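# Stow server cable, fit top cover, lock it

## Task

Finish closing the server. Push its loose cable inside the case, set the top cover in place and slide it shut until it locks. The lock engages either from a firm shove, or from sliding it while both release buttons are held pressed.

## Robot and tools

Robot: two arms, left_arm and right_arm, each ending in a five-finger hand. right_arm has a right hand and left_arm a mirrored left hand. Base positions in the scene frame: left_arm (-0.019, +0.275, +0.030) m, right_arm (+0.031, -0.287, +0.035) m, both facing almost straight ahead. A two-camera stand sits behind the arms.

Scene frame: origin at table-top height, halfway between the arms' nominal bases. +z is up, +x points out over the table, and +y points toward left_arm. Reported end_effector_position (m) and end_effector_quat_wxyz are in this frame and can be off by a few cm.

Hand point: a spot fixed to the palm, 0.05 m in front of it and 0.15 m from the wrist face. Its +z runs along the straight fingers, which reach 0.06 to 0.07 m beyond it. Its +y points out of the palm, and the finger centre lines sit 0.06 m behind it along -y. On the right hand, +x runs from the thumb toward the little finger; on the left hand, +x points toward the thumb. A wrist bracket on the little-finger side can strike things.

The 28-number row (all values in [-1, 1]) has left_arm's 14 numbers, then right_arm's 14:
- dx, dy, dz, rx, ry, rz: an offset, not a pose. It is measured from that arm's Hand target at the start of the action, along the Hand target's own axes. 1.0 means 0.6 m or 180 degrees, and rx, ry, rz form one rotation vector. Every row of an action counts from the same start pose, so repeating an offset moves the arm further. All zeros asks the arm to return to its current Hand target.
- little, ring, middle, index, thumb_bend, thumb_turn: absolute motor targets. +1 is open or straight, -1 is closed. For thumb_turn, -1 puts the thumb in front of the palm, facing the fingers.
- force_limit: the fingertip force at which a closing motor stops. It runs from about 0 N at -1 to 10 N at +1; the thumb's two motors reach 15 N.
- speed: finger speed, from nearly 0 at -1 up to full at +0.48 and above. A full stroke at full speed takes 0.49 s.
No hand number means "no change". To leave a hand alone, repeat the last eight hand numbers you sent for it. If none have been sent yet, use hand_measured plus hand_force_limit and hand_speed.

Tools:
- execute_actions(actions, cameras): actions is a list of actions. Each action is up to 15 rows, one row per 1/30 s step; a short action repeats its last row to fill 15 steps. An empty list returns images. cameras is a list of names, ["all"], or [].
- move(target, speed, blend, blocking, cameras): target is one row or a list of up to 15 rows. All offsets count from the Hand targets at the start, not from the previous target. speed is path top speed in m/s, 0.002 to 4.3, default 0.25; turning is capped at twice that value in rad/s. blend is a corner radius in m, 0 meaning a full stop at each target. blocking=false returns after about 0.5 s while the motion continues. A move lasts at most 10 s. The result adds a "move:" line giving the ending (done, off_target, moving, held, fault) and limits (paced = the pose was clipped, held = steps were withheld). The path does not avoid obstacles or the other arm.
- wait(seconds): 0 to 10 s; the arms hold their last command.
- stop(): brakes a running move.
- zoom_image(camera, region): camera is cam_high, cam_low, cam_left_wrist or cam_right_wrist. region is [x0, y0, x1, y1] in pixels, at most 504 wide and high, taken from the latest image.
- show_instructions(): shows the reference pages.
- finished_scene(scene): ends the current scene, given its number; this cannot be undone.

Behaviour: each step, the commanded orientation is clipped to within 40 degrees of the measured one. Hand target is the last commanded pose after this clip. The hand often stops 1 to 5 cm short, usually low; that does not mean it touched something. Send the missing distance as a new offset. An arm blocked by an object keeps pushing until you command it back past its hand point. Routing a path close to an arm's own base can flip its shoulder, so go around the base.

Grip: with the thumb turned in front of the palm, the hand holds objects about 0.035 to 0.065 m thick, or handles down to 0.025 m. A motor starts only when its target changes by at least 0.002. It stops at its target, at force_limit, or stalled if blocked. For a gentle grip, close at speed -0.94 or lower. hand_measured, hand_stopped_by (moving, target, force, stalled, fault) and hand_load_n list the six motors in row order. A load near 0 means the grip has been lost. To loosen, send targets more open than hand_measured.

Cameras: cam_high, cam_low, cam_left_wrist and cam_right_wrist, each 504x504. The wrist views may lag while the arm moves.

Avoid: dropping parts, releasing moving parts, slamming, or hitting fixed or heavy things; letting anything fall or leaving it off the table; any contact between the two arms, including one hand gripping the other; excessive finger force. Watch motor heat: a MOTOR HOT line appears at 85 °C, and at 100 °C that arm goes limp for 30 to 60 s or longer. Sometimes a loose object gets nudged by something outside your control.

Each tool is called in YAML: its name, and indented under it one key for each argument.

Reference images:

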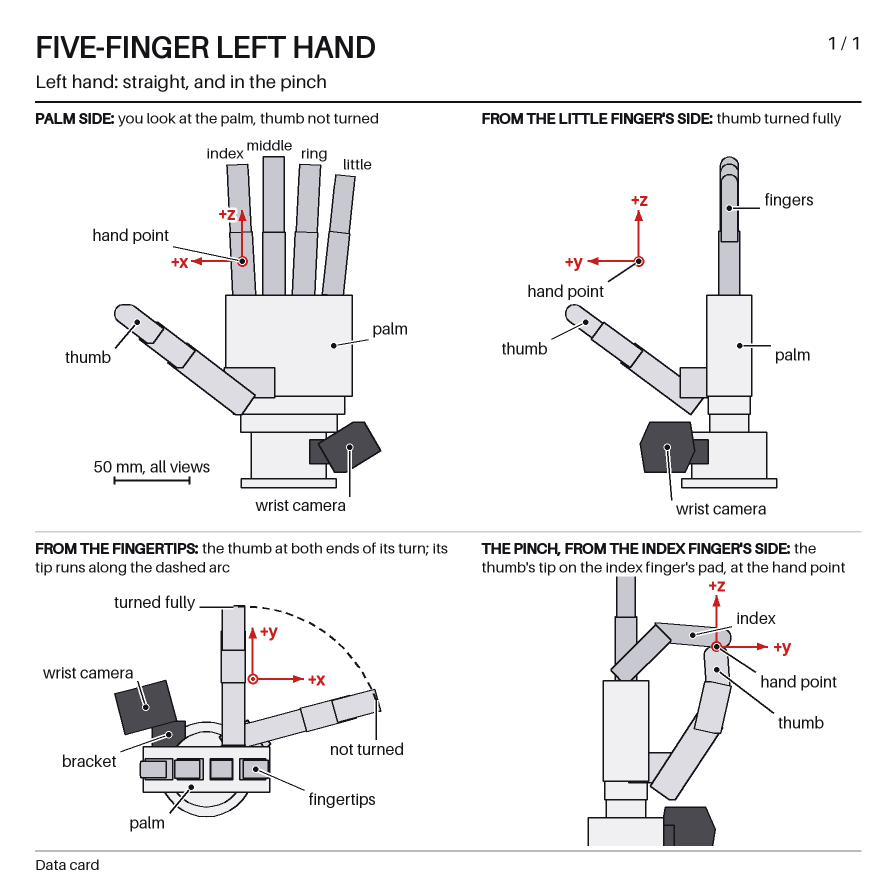

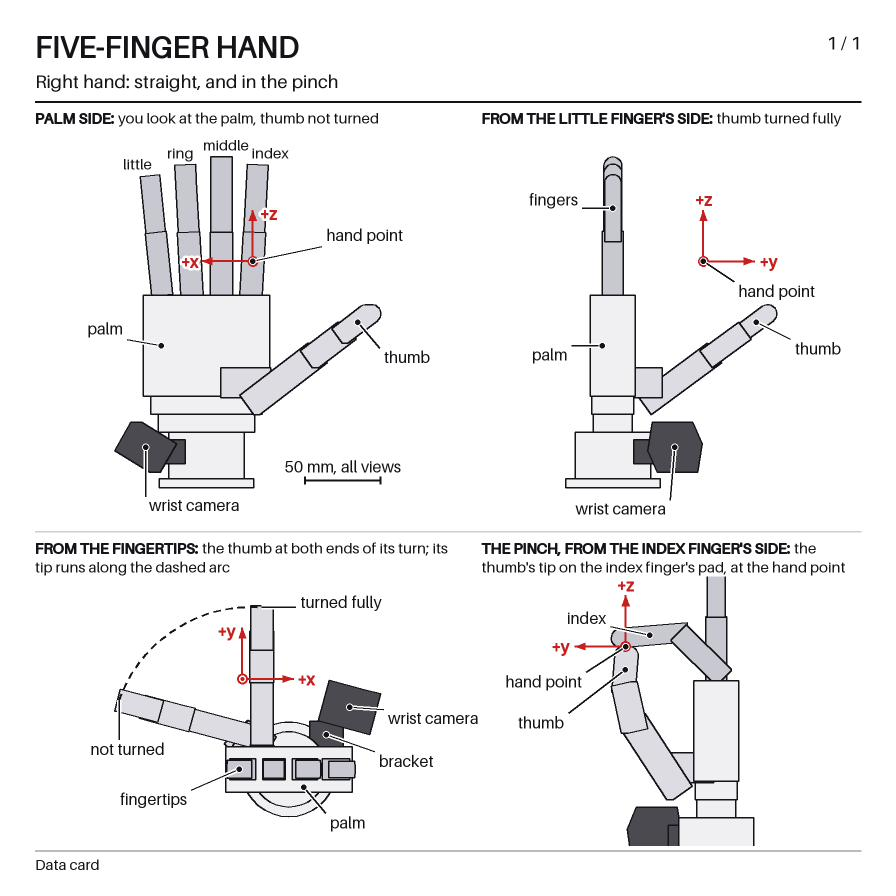

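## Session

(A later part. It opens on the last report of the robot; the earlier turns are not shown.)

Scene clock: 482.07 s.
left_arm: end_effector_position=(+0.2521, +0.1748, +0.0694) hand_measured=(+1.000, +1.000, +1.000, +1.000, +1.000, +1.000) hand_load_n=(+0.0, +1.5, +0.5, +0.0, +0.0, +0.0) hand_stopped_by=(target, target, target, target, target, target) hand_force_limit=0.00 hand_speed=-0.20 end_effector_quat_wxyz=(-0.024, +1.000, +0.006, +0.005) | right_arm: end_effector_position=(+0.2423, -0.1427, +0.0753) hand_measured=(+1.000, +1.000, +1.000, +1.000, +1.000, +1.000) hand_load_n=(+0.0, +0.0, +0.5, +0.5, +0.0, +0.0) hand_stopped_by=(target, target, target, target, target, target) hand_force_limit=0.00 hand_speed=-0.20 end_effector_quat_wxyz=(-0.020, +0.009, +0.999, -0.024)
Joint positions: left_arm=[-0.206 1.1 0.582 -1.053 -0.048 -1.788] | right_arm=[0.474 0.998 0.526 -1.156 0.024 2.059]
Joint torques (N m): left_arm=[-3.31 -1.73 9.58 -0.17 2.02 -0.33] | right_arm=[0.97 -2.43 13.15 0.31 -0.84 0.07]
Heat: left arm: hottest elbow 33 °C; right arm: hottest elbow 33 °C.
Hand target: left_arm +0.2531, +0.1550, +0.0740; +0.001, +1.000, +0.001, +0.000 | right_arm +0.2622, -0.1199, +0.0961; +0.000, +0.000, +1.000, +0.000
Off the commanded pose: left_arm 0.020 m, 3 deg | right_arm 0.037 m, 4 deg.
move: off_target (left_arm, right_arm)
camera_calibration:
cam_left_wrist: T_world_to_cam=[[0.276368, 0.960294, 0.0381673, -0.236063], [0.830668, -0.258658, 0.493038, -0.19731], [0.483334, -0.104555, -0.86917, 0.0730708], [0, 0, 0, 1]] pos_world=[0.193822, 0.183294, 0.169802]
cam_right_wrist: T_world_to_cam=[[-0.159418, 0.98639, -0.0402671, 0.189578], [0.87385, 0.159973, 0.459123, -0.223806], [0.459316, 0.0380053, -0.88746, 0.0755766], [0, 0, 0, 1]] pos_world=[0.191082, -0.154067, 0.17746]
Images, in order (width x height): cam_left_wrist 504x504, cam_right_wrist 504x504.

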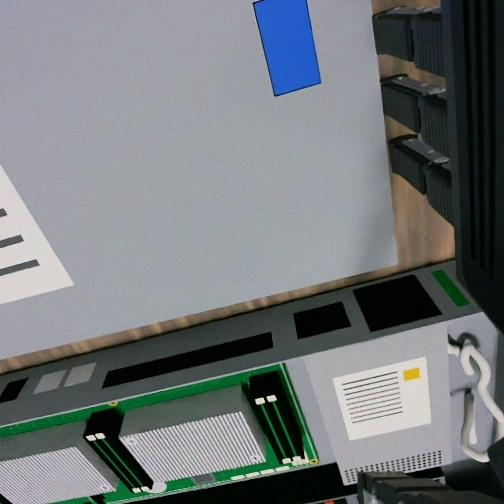

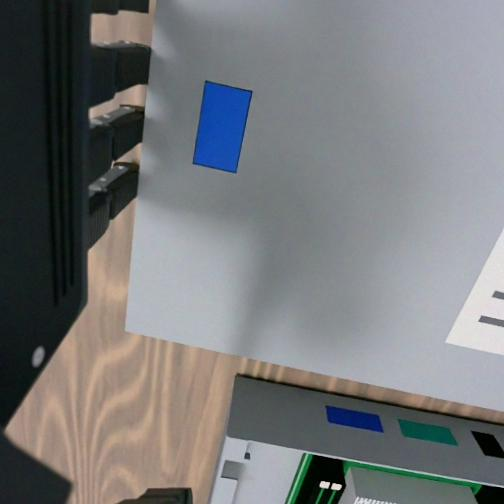

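move:
  target: [0,0.03,0,0,0,0,1,1,1,1,1,1,0,-0.2,0,0.05,0,0,0,0,1,1,1,1,1,1,0,-0.2]
  speed: 0.04
  cameras: ["cam_right_wrist"]

Scene clock: 485.93 s.
left_arm: end_effector_position=(+0.2519, +0.1724, +0.0671) hand_measured=(+1.000, +1.000, +1.000, +1.000, +1.000, +1.000) hand_load_n=(+0.0, +2.5, +0.5, +0.0, +0.0, +0.0) hand_stopped_by=(target, target, target, target, target, target) hand_force_limit=0.00 hand_speed=-0.20 end_effector_quat_wxyz=(-0.044, +0.999, +0.011, +0.008) | right_arm: end_effector_position=(+0.2419, -0.1384, +0.0718) hand_measured=(+1.000, +1.000, +1.000, +1.000, +1.000, +1.000) hand_load_n=(+0.0, +0.0, +0.5, +1.5, +0.0, +0.0) hand_stopped_by=(target, target, target, target, target, target) hand_force_limit=0.00 hand_speed=-0.20 end_effector_quat_wxyz=(-0.025, +0.006, +0.999, -0.048)
Joint positions: left_arm=[-0.251 1.104 0.583 -1.056 -0.089 -1.843] | right_arm=[0.526 1.038 0.545 -1.169 0.057 2.108]
Joint torques (N m): left_arm=[-4.84 -1.49 10.32 -0.09 3.59 -0.4] | right_arm=[3.02 -2.61 13.87 1.31 -2.82 0.04]
Heat: left arm: hottest elbow 33 °C; right arm: hottest elbow 33 °C.
Hand target: left_arm +0.2530, +0.1371, +0.0740; +0.001, +1.000, +0.001, +0.000 | right_arm +0.2623, -0.0900, +0.0961; +0.000, +0.000, +1.000, +0.000
Off the commanded pose: left_arm 0.036 m, 5 deg | right_arm 0.058 m, 6 deg.
joint sent to its limit (right arm) — joint 6 (wrist roll), upper limit. The joint targets are off in position, not in orientation.
move: off_target (left_arm, right_arm)
camera_calibration:
cam_right_wrist: T_world_to_cam=[[-0.165678, 0.982493, -0.0851964, 0.189248], [0.877531, 0.186293, 0.441854, -0.218558], [0.44999, -0.00155712, -0.893032, 0.0696594], [0, 0, 0, 1]] pos_world=[0.191799, -0.14511, 0.174902]
Images, in order (width x height): cam_right_wrist 504x504.

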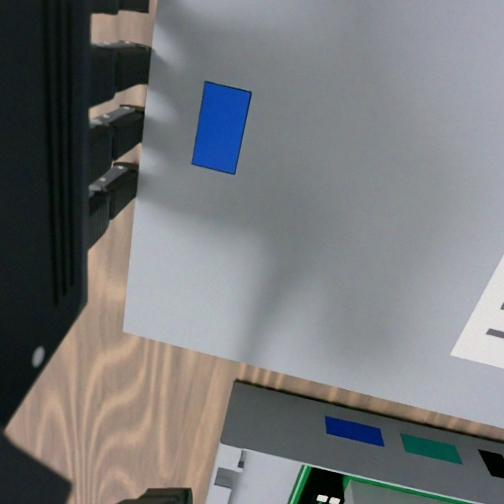

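move:
  target: [0,0,-0.05,0,0,0,1,1,1,1,1,1,0,-0.2,0,0,-0.05,0,0,0,1,1,1,1,1,1,0,-0.2]
  speed: 0.05
  cameras: ["cam_right_wrist","cam_left_wrist","cam_low"]

zoom_image:
  camera: "cam_low"
  region: [100, 170, 300, 280]

Scene clock: 496.07 s.
left_arm: end_effector_position=(+0.2238, +0.1703, +0.0685) hand_measured=(+1.000, +1.000, +1.000, +1.000, +1.000, +1.000) hand_load_n=(+0.5, +0.0, +1.5, +0.0, +0.0, +0.0) hand_stopped_by=(target, target, target, target, target, target) hand_force_limit=0.00 hand_speed=-0.20 end_effector_quat_wxyz=(-0.042, +0.998, +0.015, -0.040) | right_arm: end_effector_position=(+0.2219, -0.1410, +0.0764) hand_measured=(+1.000, +1.000, +1.000, +1.000, +1.000, +1.000) hand_load_n=(+0.0, +0.0, +0.5, +0.5, +0.0, +0.0) hand_stopped_by=(target, target, target, target, target, target) hand_force_limit=0.00 hand_speed=-0.20 end_effector_quat_wxyz=(-0.060, +0.000, +0.997, -0.055)
Joint positions: left_arm=[-0.267 1.093 0.585 -1.164 -0.058 -1.869] | right_arm=[0.538 1.029 0.556 -1.257 0.033 2.108]
Joint torques (N m): left_arm=[-3.55 -3.96 14.49 -0.06 2.47 -0.09] | right_arm=[1.85 -5.19 17.37 0.61 -1.96 0.04]
Motor temperatures (°C): left_arm=[28 27 34 25 37 22] | right_arm=[26 27 35 25 33 26]
Heat: left arm: hottest wrist yaw 37 °C; right arm: hottest elbow 35 °C.
Hand target: left_arm +0.2531, +0.1372, +0.1041; +0.001, +1.000, +0.001, +0.000 | right_arm +0.2622, -0.0900, +0.1260; +0.000, +0.001, +1.000, +0.000
Off the commanded pose: left_arm 0.057 m, 7 deg | right_arm 0.082 m, 9 deg.
joint sent to its limit (right arm) — joint 6 (wrist roll), upper limit. The joint targets are off in position, not in orientation.
move: off_target (left_arm, right_arm)
camera_calibration:
cam_left_wrist: T_world_to_cam=[[0.261771, 0.963908, 0.0485507, -0.22195], [0.876364, -0.258468, 0.406425, -0.178915], [0.404305, -0.0638423, -0.912393, 0.0991759], [0, 0, 0, 1]] pos_world=[0.174797, 0.174028, 0.173979]
cam_right_wrist: T_world_to_cam=[[-0.180709, 0.979816, -0.085466, 0.191865], [0.904688, 0.199684, 0.376385, -0.201721], [0.385855, -0.00930398, -0.922513, 0.0981384], [0, 0, 0, 1]] pos_world=[0.1793, -0.146799, 0.182857]
Images, in order (width x height): cam_low 504x504, cam_left_wrist 504x504, cam_right_wrist 504x504.

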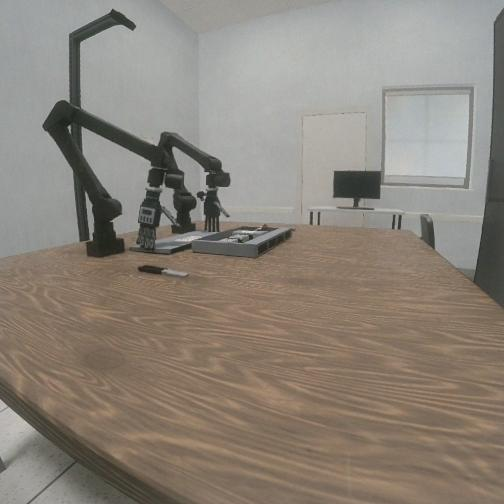

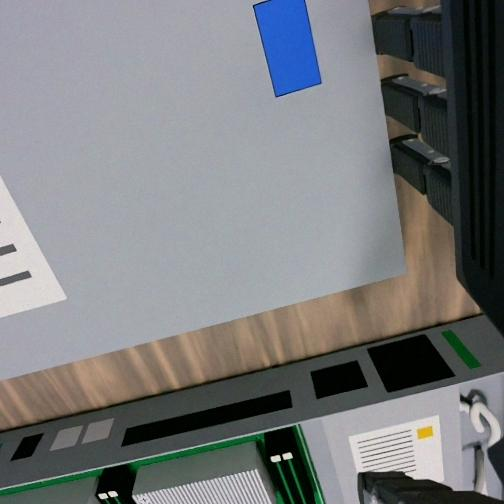

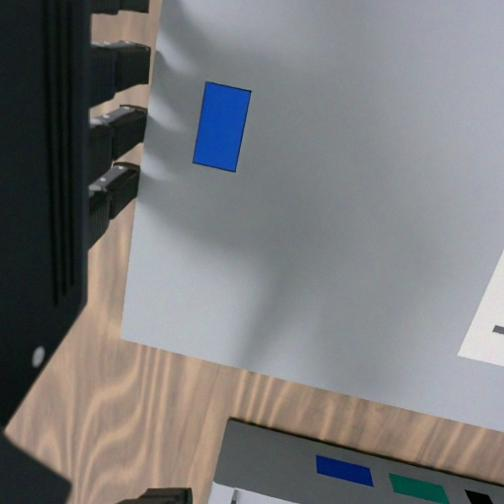

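Scaled by 2.520 from the camera's 504x504 image, which has a finer 720x720 frame.

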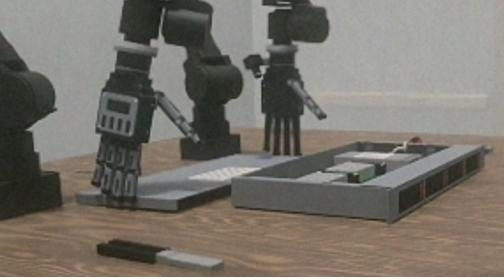

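move:
  target: [0.03,0,-0.06,0,0,0,1,1,1,1,1,1,0,-0.2,-0.03,0,-0.06,0,0,0,1,1,1,1,1,1,0,-0.2]
  speed: 0.05
  cameras: ["cam_right_wrist","cam_left_wrist","cam_low"]

zoom_image:
  camera: "cam_low"
  region: [100, 170, 300, 280]

Scene clock: 505.10 s.
left_arm: end_effector_position=(+0.2554, +0.1448, +0.1255) hand_measured=(+1.000, +1.000, +1.000, +1.000, +1.000, +1.000) hand_load_n=(+0.0, +0.0, +0.0, +0.0, +0.0, +0.0) hand_stopped_by=(target, target, target, target, target, target) hand_force_limit=0.00 hand_speed=-0.20 end_effector_quat_wxyz=(-0.007, +1.000, +0.007, -0.021) | right_arm: end_effector_position=(+0.2676, -0.1020, +0.1476) hand_measured=(+1.000, +1.000, +1.000, +1.000, +1.000, +1.000) hand_load_n=(+0.0, +0.0, +0.0, +0.0, -0.5, +0.0) hand_stopped_by=(target, target, target, target, target, target) hand_force_limit=0.00 hand_speed=-0.20 end_effector_quat_wxyz=(-0.019, -0.003, +1.000, -0.008)
Joint positions: left_arm=[-0.284 1.087 0.734 -1.262 -0.001 -1.868] | right_arm=[0.548 1.03 0.744 -1.324 -0.005 2.108]
Joint torques (N m): left_arm=[-1.55 -2.67 11.9 0.29 0.15 -0.01] | right_arm=[-0.26 -3.66 12.23 0.25 -0.04 0.04]
Heat: left arm: hottest wrist yaw 37 °C; right arm: hottest elbow 37 °C.
Hand target: left_arm +0.2710, +0.1372, +0.1400; +0.000, +1.000, +0.001, +0.000 | right_arm +0.2803, -0.0900, +0.1620; +0.000, +0.000, +1.000, +0.000
Off the commanded pose: left_arm 0.023 m, 3 deg | right_arm 0.023 m, 2 deg.
joint sent to its limit (right arm) — joint 6 (wrist roll), upper limit. The joint targets still meet the commanded pose.
move: off_target (left_arm, right_arm)
camera_calibration:
cam_left_wrist: T_world_to_cam=[[0.274267, 0.96161, -0.00915137, -0.203949], [0.856197, -0.239847, 0.457604, -0.240312], [0.437841, -0.133341, -0.889109, 0.135517], [0, 0, 0, 1]] pos_world=[0.202356, 0.156552, 0.22859]
cam_right_wrist: T_world_to_cam=[[-0.182459, 0.983178, -0.00837743, 0.157413], [0.868766, 0.165204, 0.466855, -0.284841], [0.460386, 0.0779038, -0.884294, 0.129858], [0, 0, 0, 1]] pos_world=[0.216397, -0.117825, 0.249131]
Images, in order (width x height): cam_low 504x504, cam_left_wrist 504x504, cam_right_wrist 504x504.

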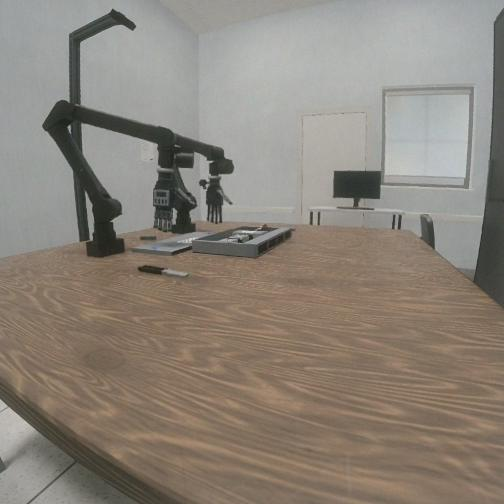

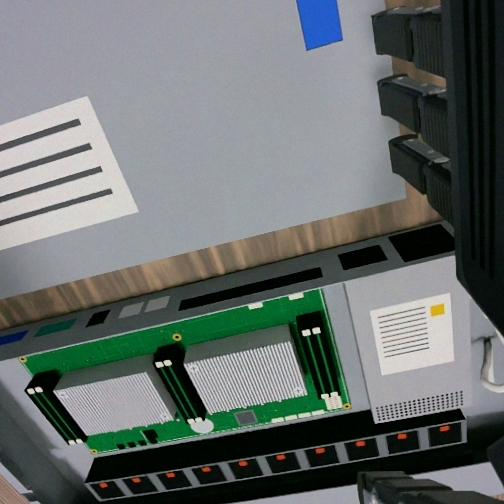

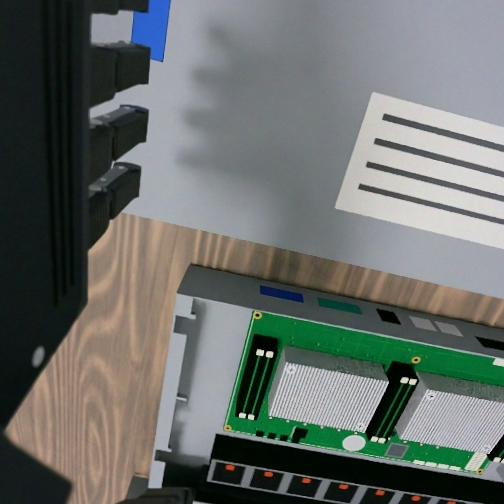

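Scaled by 2.520 from the camera's 504x504 image, which has a finer 720x720 frame.

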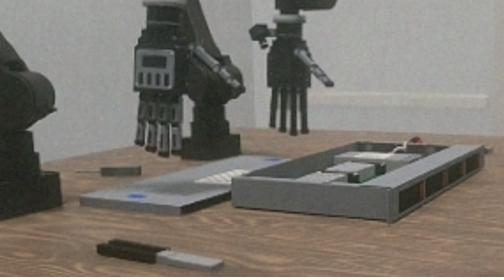

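move:
  target: [-0.03,-0.13,-0.02,-0.139,0,0,1,1,1,1,1,1,0,-0.2,0.03,-0.22,0,-0.139,0,0,1,1,1,1,1,1,0,-0.2]
  speed: 0.15
  cameras: ["all"]

zoom_image:
  camera: "cam_high"
  region: [310, 120, 430, 320]

Scene clock: 535.27 s.
left_arm: end_effector_position=(+0.2543, +0.2142, +0.1519) hand_measured=(+1.000, +1.000, +1.000, +1.000, +1.000, +1.000) hand_load_n=(+0.0, +0.0, +0.0, +0.0, +0.0, +0.0) hand_stopped_by=(target, target, target, target, target, target) hand_force_limit=0.00 hand_speed=-0.20 end_effector_quat_wxyz=(+0.214, +0.977, +0.001, +0.005) | right_arm: end_effector_position=(+0.2656, -0.2214, +0.1646) hand_measured=(+1.000, +1.000, +1.000, +1.000, +1.000, +1.000) hand_load_n=(+0.0, +0.0, +0.0, +0.0, +0.0, +0.0) hand_stopped_by=(target, target, target, target, target, target) hand_force_limit=0.00 hand_speed=-0.20 end_effector_quat_wxyz=(+0.008, -0.001, +0.977, +0.211)
Joint positions: left_arm=[0.302 1.1 0.689 -1.285 0.413 -1.244] | right_arm=[-0.324 0.963 0.627 -1.364 -0.407 1.213]
Joint torques (N m): left_arm=[-0.56 -2.43 8.58 -0.7 0.51 0.07] | right_arm=[-1.96 -2.49 8.2 -0.68 -0.37 -0.08]
Motor temperatures (°C): left_arm=[28 27 37 25 30 22] | right_arm=[26 27 35 25 28 26]
Heat: left arm: hottest elbow 37 °C; right arm: hottest elbow 35 °C.
Hand target: left_arm +0.2530, +0.2152, +0.1521; +0.217, +0.976, +0.001, +0.000 | right_arm +0.2621, -0.2219, +0.1622; +0.000, +0.001, +0.976, +0.216
Off the commanded pose: left_arm 0.002 m, 1 deg | right_arm 0.004 m, 1 deg.
move: done
camera_calibration:
cam_left_wrist: T_world_to_cam=[[0.287917, 0.867233, -0.406215, -0.193159], [0.827457, -0.0117472, 0.561406, -0.292205], [0.482098, -0.497764, -0.72098, 0.209847], [0, 0, 0, 1]] pos_world=[0.196234, 0.268536, 0.236877]
cam_right_wrist: T_world_to_cam=[[-0.181987, 0.896425, 0.404107, 0.187419], [0.843251, -0.0691093, 0.533058, -0.327325], [0.505775, 0.437773, -0.743335, 0.199479], [0, 0, 0, 1]] pos_world=[0.209234, -0.277956, 0.247026]

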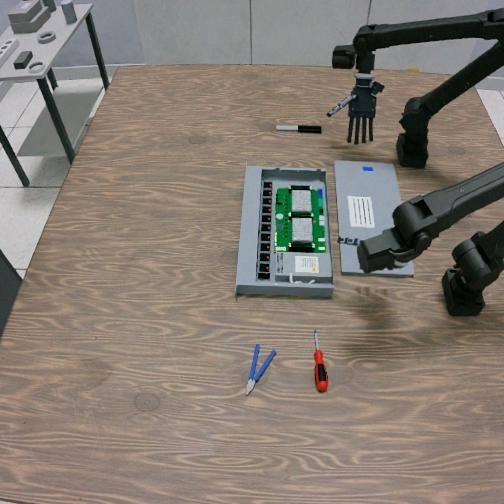

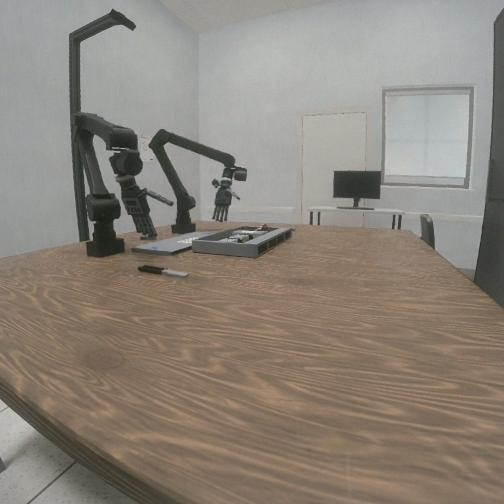

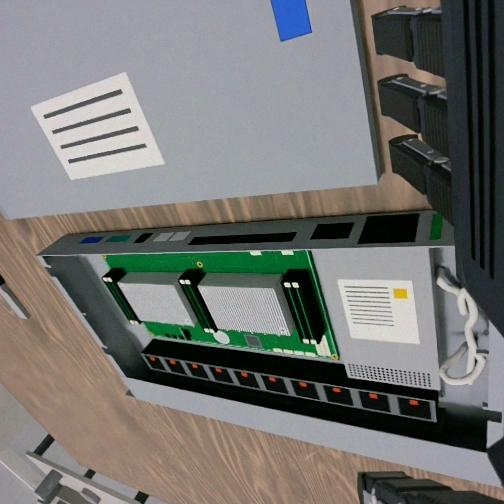

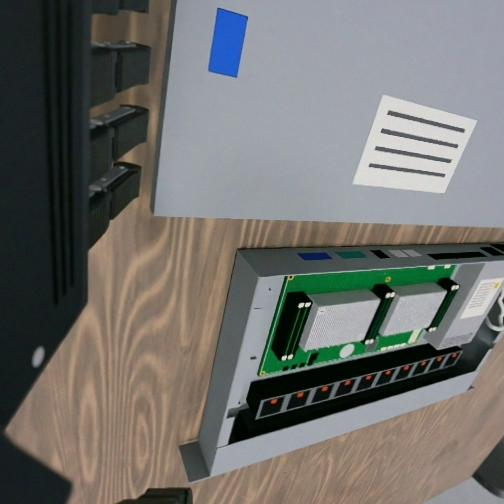

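Scaled by 2.520 from the camera's 504x504 image, which has a finer 720x720 frame.

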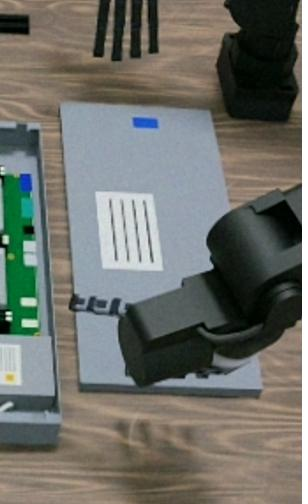

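move:
  target:
    - [-0.0217,-0.1208,-0.0563,0,0,0,1,1,1,1,1,1,0,-0.2,0.0367,-0.0281,0.009,0,0,0,1,1,1,1,1,1,0,-0.2]
    - [-0.0217,-0.1582,0.0237,0,0,0,1,1,1,1,1,1,0,-0.2,0.0367,-0.064,0.086,0,0,0,1,1,1,1,1,1,0,-0.2]
  speed: 0.12
  cameras: ["cam_low","cam_left_wrist","cam_right_wrist"]

zoom_image:
  camera: "cam_low"
  region: [100, 170, 300, 280]

Scene clock: 556.47 s.
left_arm: end_effector_position=(+0.2385, +0.2922, +0.1007) hand_measured=(+1.000, +1.000, +1.000, +1.000, +1.000, +1.000) hand_load_n=(+0.0, +0.0, +0.0, +0.0, +0.0, +0.0) hand_stopped_by=(target, target, target, target, target, target) hand_force_limit=0.00 hand_speed=-0.20 end_effector_quat_wxyz=(+0.219, +0.976, +0.004, -0.004) | right_arm: end_effector_position=(+0.2427, -0.2347, +0.1037) hand_measured=(+1.000, +1.000, +1.000, +1.000, +1.000, +1.000) hand_load_n=(+0.0, +0.0, +0.0, +0.0, +0.0, +0.0) hand_stopped_by=(target, target, target, target, target, target) hand_force_limit=0.00 hand_speed=-0.20 end_effector_quat_wxyz=(+0.003, +0.000, +0.977, +0.215)
Joint positions: left_arm=[0.598 1.29 0.673 -1.219 0.357 -0.931] | right_arm=[-0.429 1.03 0.484 -1.211 -0.394 1.101]
Joint torques (N m): left_arm=[-0.44 -3.72 7.24 -0.21 0.32 0.06] | right_arm=[-1.55 -2.61 6.82 -0.03 -0.19 -0.05]
Heat: left arm: hottest elbow 35 °C; right arm: hottest elbow 34 °C.
Hand target: left_arm +0.2398, +0.2950, +0.0988; +0.217, +0.976, +0.001, +0.000 | right_arm +0.2402, -0.2349, +0.0992; +0.000, +0.001, +0.976, +0.216
Off the commanded pose: left_arm 0.004 m, 1 deg | right_arm 0.005 m, 0 deg.
move: done
camera_calibration:
cam_left_wrist: T_world_to_cam=[[0.280108, 0.862818, -0.420815, -0.272365], [0.83762, -0.00552059, 0.546226, -0.252147], [0.46897, -0.505485, -0.724259, 0.22515], [0, 0, 0, 1]] pos_world=[0.181906, 0.347419, 0.186181]
cam_right_wrist: T_world_to_cam=[[-0.176694, 0.893428, 0.412996, 0.216813], [0.848717, -0.0741947, 0.523616, -0.278013], [0.498455, 0.443037, -0.745158, 0.174989], [0, 0, 0, 1]] pos_world=[0.18704, -0.29186, 0.186424]
Images, in order (width x height): cam_low 504x504, cam_left_wrist 504x504, cam_right_wrist 504x504.

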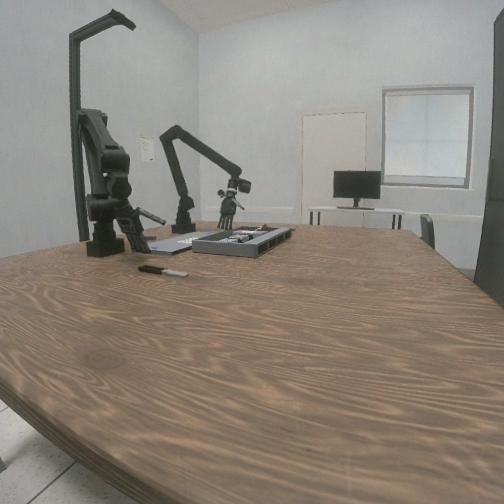

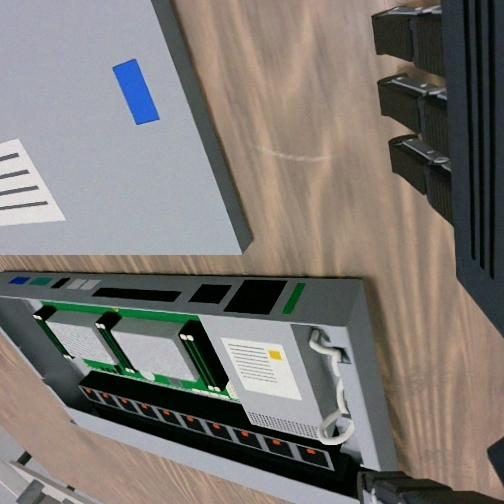

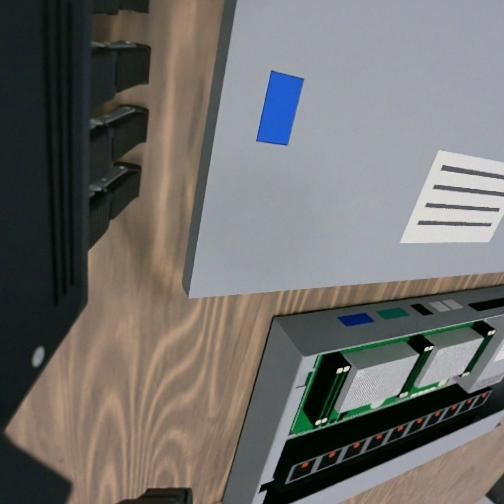

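Scaled by 2.520 from the camera's 504x504 image, which has a finer 720x720 frame.

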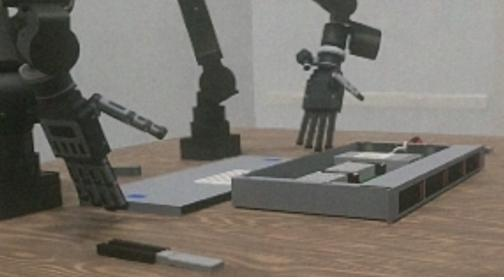

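move:
  target: [0,0.0508,0.0292,0,0,0,1,1,1,1,1,1,0,-0.2,0,0.0411,0.0301,0,0,0,1,1,1,1,1,1,0,-0.2]
  speed: 0.05
  cameras: ["cam_low","cam_left_wrist","cam_right_wrist"]

zoom_image:
  camera: "cam_low"
  region: [100, 170, 300, 280]

Scene clock: 562.93 s.
left_arm: end_effector_position=(+0.2367, +0.2606, +0.0949) hand_measured=(+1.000, +1.000, +1.000, +1.000, +1.000, +1.000) hand_load_n=(+0.0, +0.0, +0.0, +0.0, -0.5, +0.0) hand_stopped_by=(target, target, target, target, target, target) hand_force_limit=0.00 hand_speed=-0.20 end_effector_quat_wxyz=(+0.221, +0.975, +0.000, -0.007) | right_arm: end_effector_position=(+0.2423, -0.2084, +0.0958) hand_measured=(+1.000, +1.000, +1.000, +1.000, +1.000, +1.000) hand_load_n=(+0.0, +0.0, +0.0, +0.0, -0.5, +0.0) hand_stopped_by=(target, target, target, target, target, target) hand_force_limit=0.00 hand_speed=-0.20 end_effector_quat_wxyz=(+0.000, +0.001, +0.976, +0.216)
Joint positions: left_arm=[0.5 1.25 0.62 -1.178 0.381 -1.025] | right_arm=[-0.302 1 0.445 -1.154 -0.414 1.238]
Joint torques (N m): left_arm=[-1.44 -4.19 6.98 -0.05 0.45 -0.18] | right_arm=[0.03 -3.14 6.69 0.12 -0.35 0.12]
Heat: left arm: hottest elbow 35 °C; right arm: hottest elbow 34 °C.
Hand target: left_arm +0.2398, +0.2600, +0.0958; +0.217, +0.976, +0.001, +0.000 | right_arm +0.2401, -0.2049, +0.0932; +0.000, +0.000, +0.976, +0.216
Off the commanded pose: left_arm 0.003 m, 1 deg | right_arm 0.005 m, 0 deg.
move: done
camera_calibration:
cam_left_wrist: T_world_to_cam=[[0.285019, 0.858872, -0.425561, -0.24673], [0.83973, -0.00965717, 0.542918, -0.246784], [0.462188, -0.512099, -0.723973, 0.209119], [0, 0, 0, 1]] pos_world=[0.180902, 0.316616, 0.180381]
cam_right_wrist: T_world_to_cam=[[-0.17341, 0.892986, 0.415338, 0.195362], [0.851879, -0.0756179, 0.518252, -0.27213], [0.494198, 0.443687, -0.747602, 0.158957], [0, 0, 0, 1]] pos_world=[0.187144, -0.265561, 0.178727]
Images, in order (width x height): cam_low 504x504, cam_left_wrist 504x504, cam_right_wrist 504x504.

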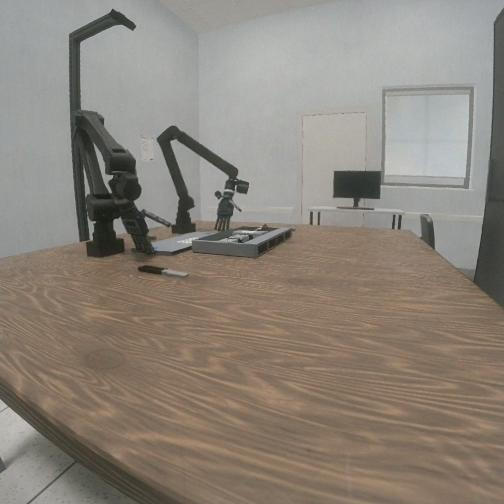

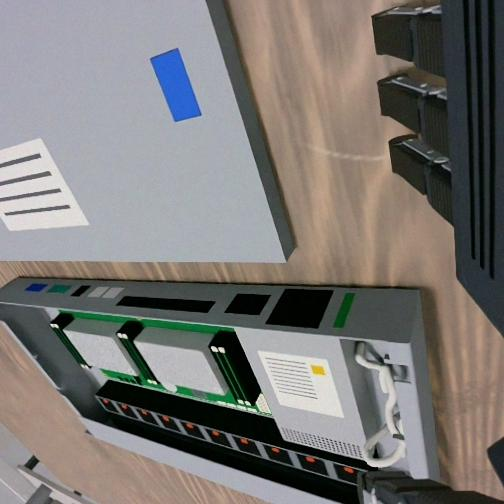

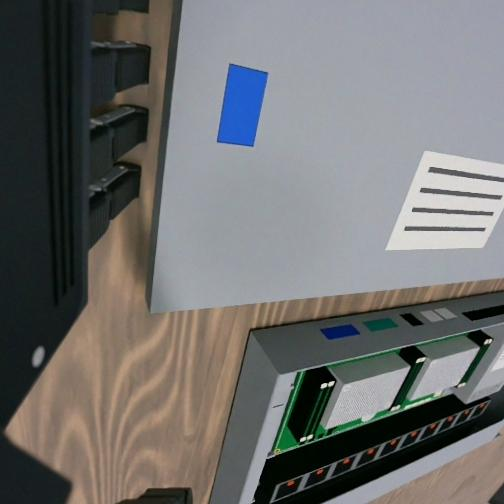

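Scaled by 2.520 from the camera's 504x504 image, which has a finer 720x720 frame.

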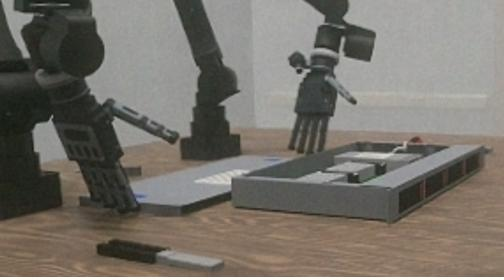

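move:
  target: [0,0.0837,0.0335,0,0,0,1,1,1,1,1,1,0,-0.2,0,0.0345,0.0125,0,0,0,1,1,1,1,1,1,0,-0.2]
  speed: 0.06
  cameras: ["cam_low","cam_left_wrist","cam_right_wrist"]

zoom_image:
  camera: "cam_low"
  region: [100, 170, 300, 280]

Scene clock: 573.40 s.
left_arm: end_effector_position=(+0.2373, +0.2071, +0.0980) hand_measured=(+1.000, +1.000, +1.000, +1.000, +1.000, +1.000) hand_load_n=(+0.0, +0.0, +0.0, +0.0, -0.5, +0.0) hand_stopped_by=(target, target, target, target, target, target) hand_force_limit=0.00 hand_speed=-0.20 end_effector_quat_wxyz=(+0.220, +0.976, +0.000, -0.007) | right_arm: end_effector_position=(+0.2443, -0.1912, +0.0963) hand_measured=(+1.000, +1.000, +1.000, +1.000, +1.000, +1.000) hand_load_n=(+0.0, +0.0, +0.5, +0.0, +0.0, +0.0) hand_stopped_by=(target, target, target, target, target, target) hand_force_limit=0.00 hand_speed=-0.20 end_effector_quat_wxyz=(+0.002, +0.005, +0.979, +0.206)
Joint positions: left_arm=[0.298 1.158 0.565 -1.129 0.418 -1.241] | right_arm=[-0.194 0.958 0.434 -1.128 -0.407 1.365]
Joint torques (N m): left_arm=[-1.61 -3.55 7.35 0.09 0.46 -0.15] | right_arm=[0.62 -2.78 6.71 0.14 -1.08 0.09]
Heat: left arm: hottest elbow 35 °C; right arm: hottest elbow 34 °C.
Hand target: left_arm +0.2401, +0.2061, +0.0990; +0.217, +0.976, +0.001, +0.000 | right_arm +0.2402, -0.1830, +0.0951; +0.000, +0.000, +0.976, +0.216
Off the commanded pose: left_arm 0.003 m, 1 deg | right_arm 0.009 m, 1 deg.
move: done
camera_calibration:
cam_left_wrist: T_world_to_cam=[[0.284744, 0.860203, -0.42305, -0.200068], [0.839694, -0.0109305, 0.54295, -0.249125], [0.462423, -0.509834, -0.72542, 0.183284], [0, 0, 0, 1]] pos_world=[0.181402, 0.26282, 0.183582]
cam_right_wrist: T_world_to_cam=[[-0.167632, 0.902527, 0.396667, 0.18232], [0.850627, -0.070972, 0.520958, -0.271889], [0.498331, 0.424745, -0.755816, 0.1469], [0, 0, 0, 1]] pos_world=[0.188634, -0.24624, 0.180352]
Images, in order (width x height): cam_low 504x504, cam_left_wrist 504x504, cam_right_wrist 504x504.

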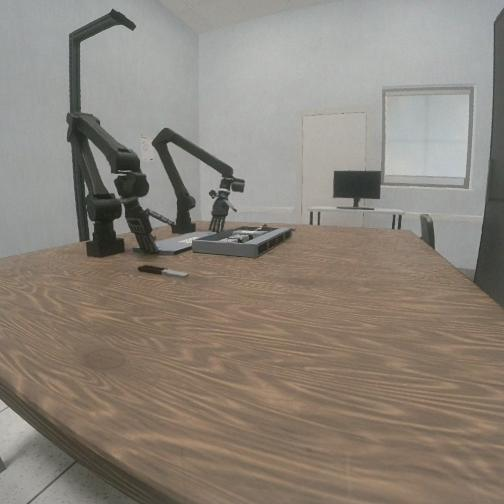

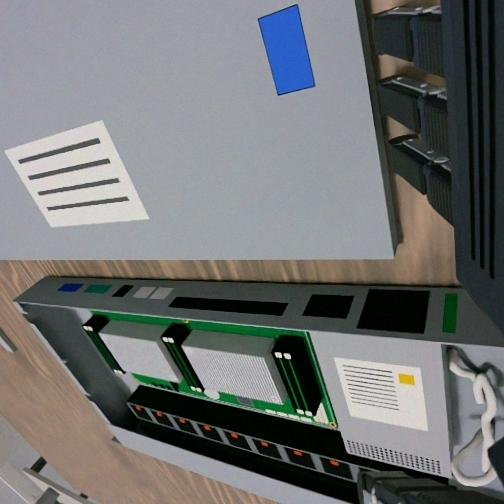

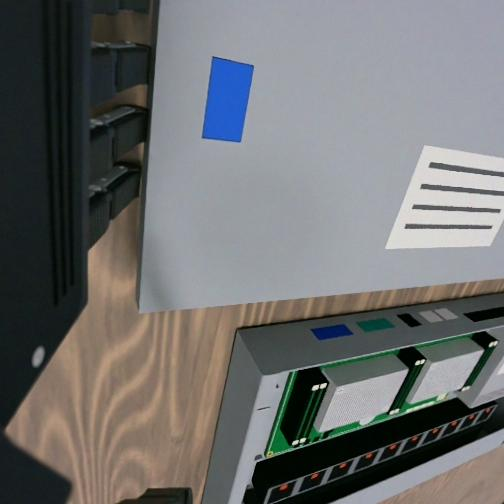

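Scaled by 2.520 from the camera's 504x504 image, which has a finer 720x720 frame.

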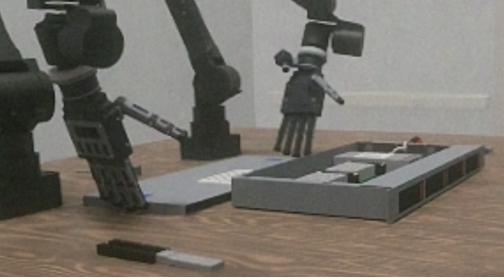

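move:
  target: [0,0.0604,0.0282,0,0,0,1,1,1,1,1,1,0,-0.2,0,0.0453,0.0211,0,0,0,1,1,1,1,1,1,0,-0.2]
  speed: 0.04
  cameras: ["cam_left_wrist","cam_right_wrist"]

Scene clock: 578.27 s.
left_arm: end_effector_position=(+0.2396, +0.1690, +0.0998) hand_measured=(+1.000, +1.000, +1.000, +1.000, +1.000, +1.000) hand_load_n=(+0.0, +0.0, +0.5, +0.0, +0.0, +0.0) hand_stopped_by=(target, target, target, target, target, target) hand_force_limit=0.00 hand_speed=-0.20 end_effector_quat_wxyz=(+0.217, +0.976, +0.002, -0.004) | right_arm: end_effector_position=(+0.2469, -0.1642, +0.0970) hand_measured=(+1.000, +1.000, +1.000, +1.000, +1.000, +1.000) hand_load_n=(+0.0, +0.0, +1.0, +0.0, +0.0, +0.0) hand_stopped_by=(target, target, target, target, target, target) hand_force_limit=0.00 hand_speed=-0.20 end_effector_quat_wxyz=(+0.005, +0.009, +0.979, +0.201)
Joint positions: left_arm=[0.134 1.108 0.539 -1.072 0.432 -1.425] | right_arm=[-0.037 0.918 0.42 -1.075 -0.405 1.547]
Joint torques (N m): left_arm=[-1.9 -2.84 7.23 0.42 0.51 -0.17] | right_arm=[1.32 -2.2 6.78 0.43 -1.4 0.11]
Heat: left arm: hottest elbow 34 °C; right arm: hottest elbow 33 °C.
Hand target: left_arm +0.2400, +0.1661, +0.0989; +0.217, +0.976, +0.001, +0.000 | right_arm +0.2401, -0.1530, +0.0951; +0.000, +0.000, +0.976, +0.216
Off the commanded pose: left_arm 0.003 m, 0 deg | right_arm 0.013 m, 2 deg.
move: off_target (right_arm)
camera_calibration:
cam_left_wrist: T_world_to_cam=[[0.283224, 0.863701, -0.416899, -0.168126], [0.836834, -0.0102092, 0.547361, -0.252331], [0.4685, -0.503901, -0.725666, 0.161723], [0, 0, 0, 1]] pos_world=[0.183009, 0.224127, 0.185381]
cam_right_wrist: T_world_to_cam=[[-0.160631, 0.907801, 0.387422, 0.158164], [0.847043, -0.0747061, 0.526248, -0.27279], [0.506671, 0.412695, -0.756946, 0.130762], [0, 0, 0, 1]] pos_world=[0.190217, -0.217925, 0.181259]
Images, in order (width x height): cam_left_wrist 504x504, cam_right_wrist 504x504.

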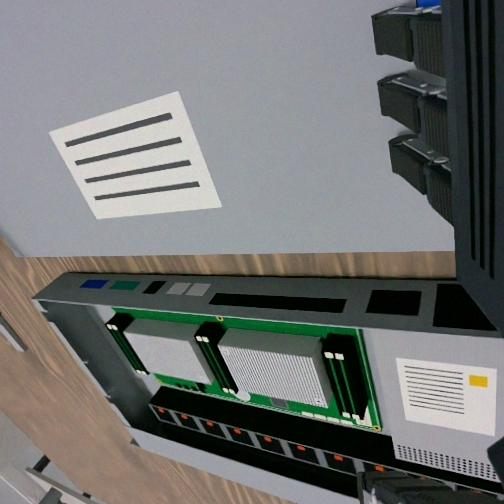

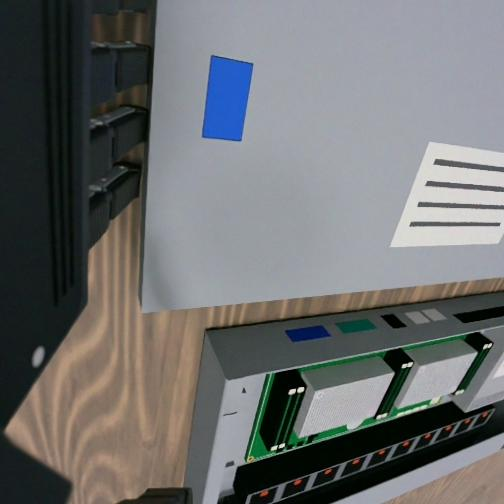

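move:
  target:
    - [0,-0.1368,-0.1007,0,0,0,1,1,1,1,1,1,0,-0.2,0,0,0,0,0,0,1,1,1,1,1,1,0,-0.2]
    - [0,-0.156,-0.06,0,0,0,1,1,1,1,1,1,0,-0.2,0,0,0,0,0,0,1,1,1,1,1,1,0,-0.2]
    - [0,-0.1068,-0.0388,0,0,0,1,1,1,1,1,1,0,-0.2,0,0,0,0,0,0,1,1,1,1,1,1,0,-0.2]
  speed: 0.1
  cameras: ["cam_left_wrist","cam_right_wrist","cam_high"]

Scene clock: 586.83 s.
left_arm: end_effector_position=(+0.2372, +0.2347, +0.0924) hand_measured=(+1.000, +1.000, +1.000, +1.000, +1.000, +1.000) hand_load_n=(+0.0, +0.0, +0.0, +0.0, -0.5, +0.0) hand_stopped_by=(target, target, target, target, target, target) hand_force_limit=0.00 hand_speed=-0.20 end_effector_quat_wxyz=(+0.220, +0.975, +0.000, -0.006) | right_arm: end_effector_position=(+0.2462, -0.1608, +0.0975) hand_measured=(+1.000, +1.000, +1.000, +1.000, +1.000, +1.000) hand_load_n=(+0.0, +0.0, +0.5, +0.0, +0.0, +0.0) hand_stopped_by=(target, target, target, target, target, target) hand_force_limit=0.00 hand_speed=-0.20 end_effector_quat_wxyz=(+0.006, +0.005, +0.979, +0.206)
Joint positions: left_arm=[0.406 1.212 0.584 -1.14 0.401 -1.124] | right_arm=[-0.028 0.918 0.418 -1.07 -0.415 1.549]
Joint torques (N m): left_arm=[-1.73 -3.84 7.09 -0.05 0.43 -0.17] | right_arm=[0.67 -2.2 6.98 0.29 -1.05 0.09]
Heat: left arm: hottest elbow 35 °C; right arm: hottest elbow 33 °C.
Hand target: left_arm +0.2399, +0.2339, +0.0930; +0.217, +0.976, +0.001, +0.000 | right_arm +0.2402, -0.1531, +0.0952; +0.000, +0.001, +0.976, +0.216
Off the commanded pose: left_arm 0.003 m, 1 deg | right_arm 0.010 m, 1 deg.
move: done
camera_calibration:
cam_left_wrist: T_world_to_cam=[[0.285902, 0.859571, -0.423555, -0.226314], [0.838706, -0.0106689, 0.54448, -0.245675], [0.4635, -0.510906, -0.723977, 0.193199], [0, 0, 0, 1]] pos_world=[0.181205, 0.290618, 0.177781]
cam_right_wrist: T_world_to_cam=[[-0.168512, 0.902887, 0.395473, 0.155143], [0.845974, -0.0734411, 0.528142, -0.271878], [0.505897, 0.423559, -0.751443, 0.131493], [0, 0, 0, 1]] pos_world=[0.189624, -0.215738, 0.181045]
Images, in order (width x height): cam_high 504x504, cam_left_wrist 504x504, cam_right_wrist 504x504.

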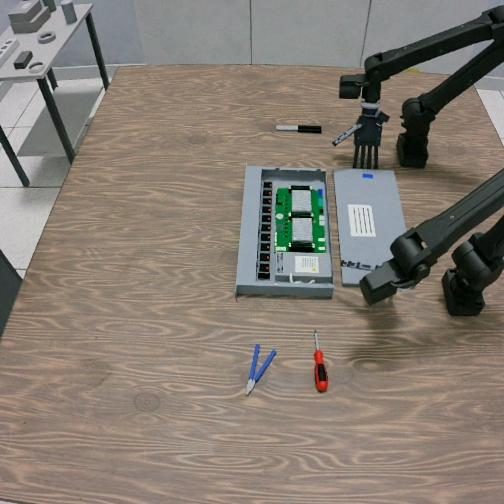

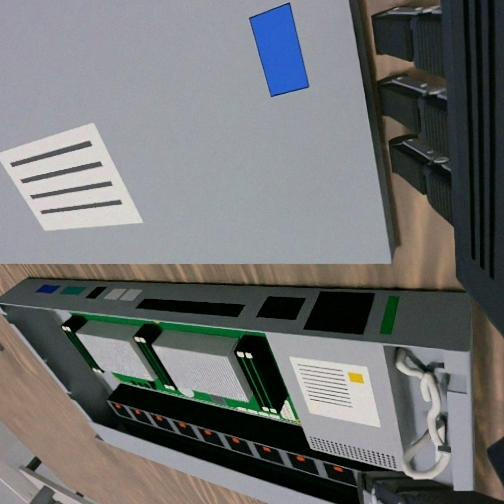

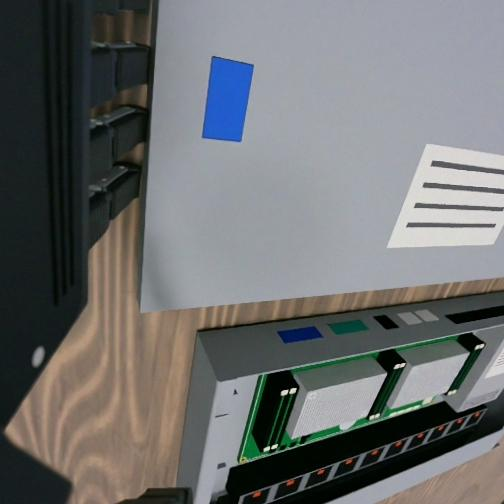

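move:
  target: [0, 0.0529, 0.02465, 0, 0, 0, 1, 1, 1, 1, 1, 1, 0, -0.2, 0, 0.0529, 0.02465, 0, 0, 0, 1, 1, 1, 1, 1, 1, 0, -0.2]
  speed: 0.04
  cameras: ["cam_low", "cam_left_wrist", "cam_right_wrist", "cam_high"]

Scene clock: 608.40 s.
left_arm: end_effector_position=(+0.2396, +0.2252, +0.0895) hand_measured=(+1.000, +1.000, +1.000, +1.000, +1.000, +1.000) hand_load_n=(+0.0, +0.0, +2.0, +0.0, +0.0, +0.0) hand_stopped_by=(target, target, target, target, target, target) hand_force_limit=0.00 hand_speed=-0.20 end_effector_quat_wxyz=(+0.183, +0.983, +0.018, -0.005) | right_arm: end_effector_position=(+0.2458, -0.1498, +0.0938) hand_measured=(+1.000, +1.000, +1.000, +1.000, +1.000, +1.000) hand_load_n=(+0.0, +0.5, +2.0, +0.0, +0.0, +0.0) hand_stopped_by=(target, target, target, target, target, target) hand_force_limit=0.00 hand_speed=-0.20 end_effector_quat_wxyz=(+0.005, +0.023, +0.986, +0.168)
Joint positions: left_arm=[0.321 1.148 0.564 -1.111 0.347 -1.265] | right_arm=[0.109 0.878 0.418 -1.055 -0.332 1.731]
Joint torques (N m): left_arm=[-4.37 -2.61 6.19 0.29 3.28 -0.11] | right_arm=[3.96 -0.91 6.91 2.04 -3.81 0.14]
Heat: left arm: hottest elbow 34 °C; right arm: hottest elbow 32 °C.
Hand target: left_arm +0.2401, +0.1990, +0.0930; +0.217, +0.976, +0.001, +0.000 | right_arm +0.2402, -0.1181, +0.0951; +0.000, +0.001, +0.976, +0.216
Off the commanded pose: left_arm 0.027 m, 5 deg | right_arm 0.032 m, 6 deg.
move: off_target (left_arm, right_arm)
camera_calibration:
cam_left_wrist: T_world_to_cam=[[0.251539, 0.899356, -0.357614, -0.226664], [0.842941, -0.0220103, 0.537556, -0.244133], [0.475583, -0.436663, -0.76364, 0.169104], [0, 0, 0, 1]] pos_world=[0.182382, 0.27232, 0.179312]
cam_right_wrist: T_world_to_cam=[[-0.133525, 0.936117, 0.325356, 0.149628], [0.848445, -0.0616837, 0.525677, -0.267392], [0.512164, 0.346237, -0.786008, 0.114332], [0, 0, 0, 1]] pos_world=[0.18829, -0.196149, 0.181745]

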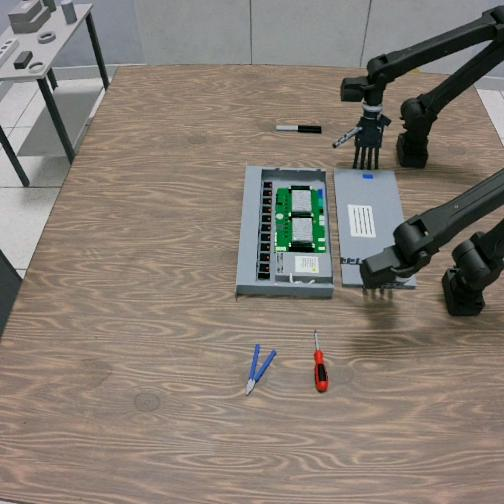

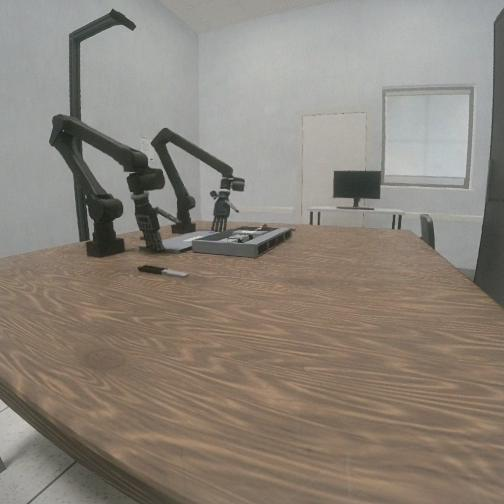

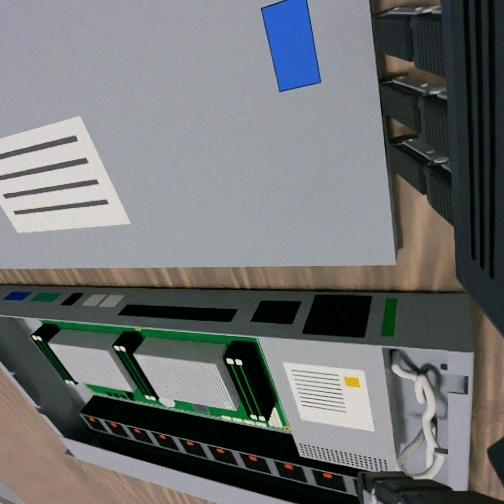

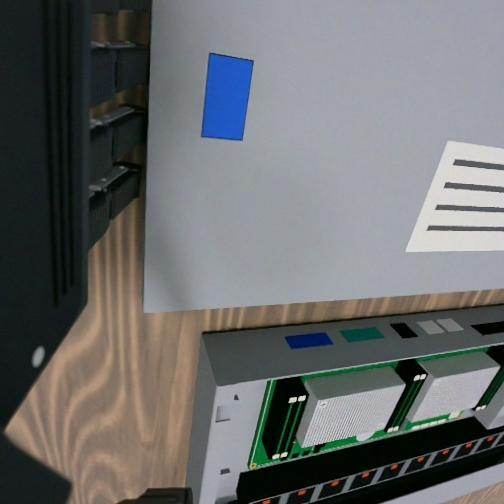

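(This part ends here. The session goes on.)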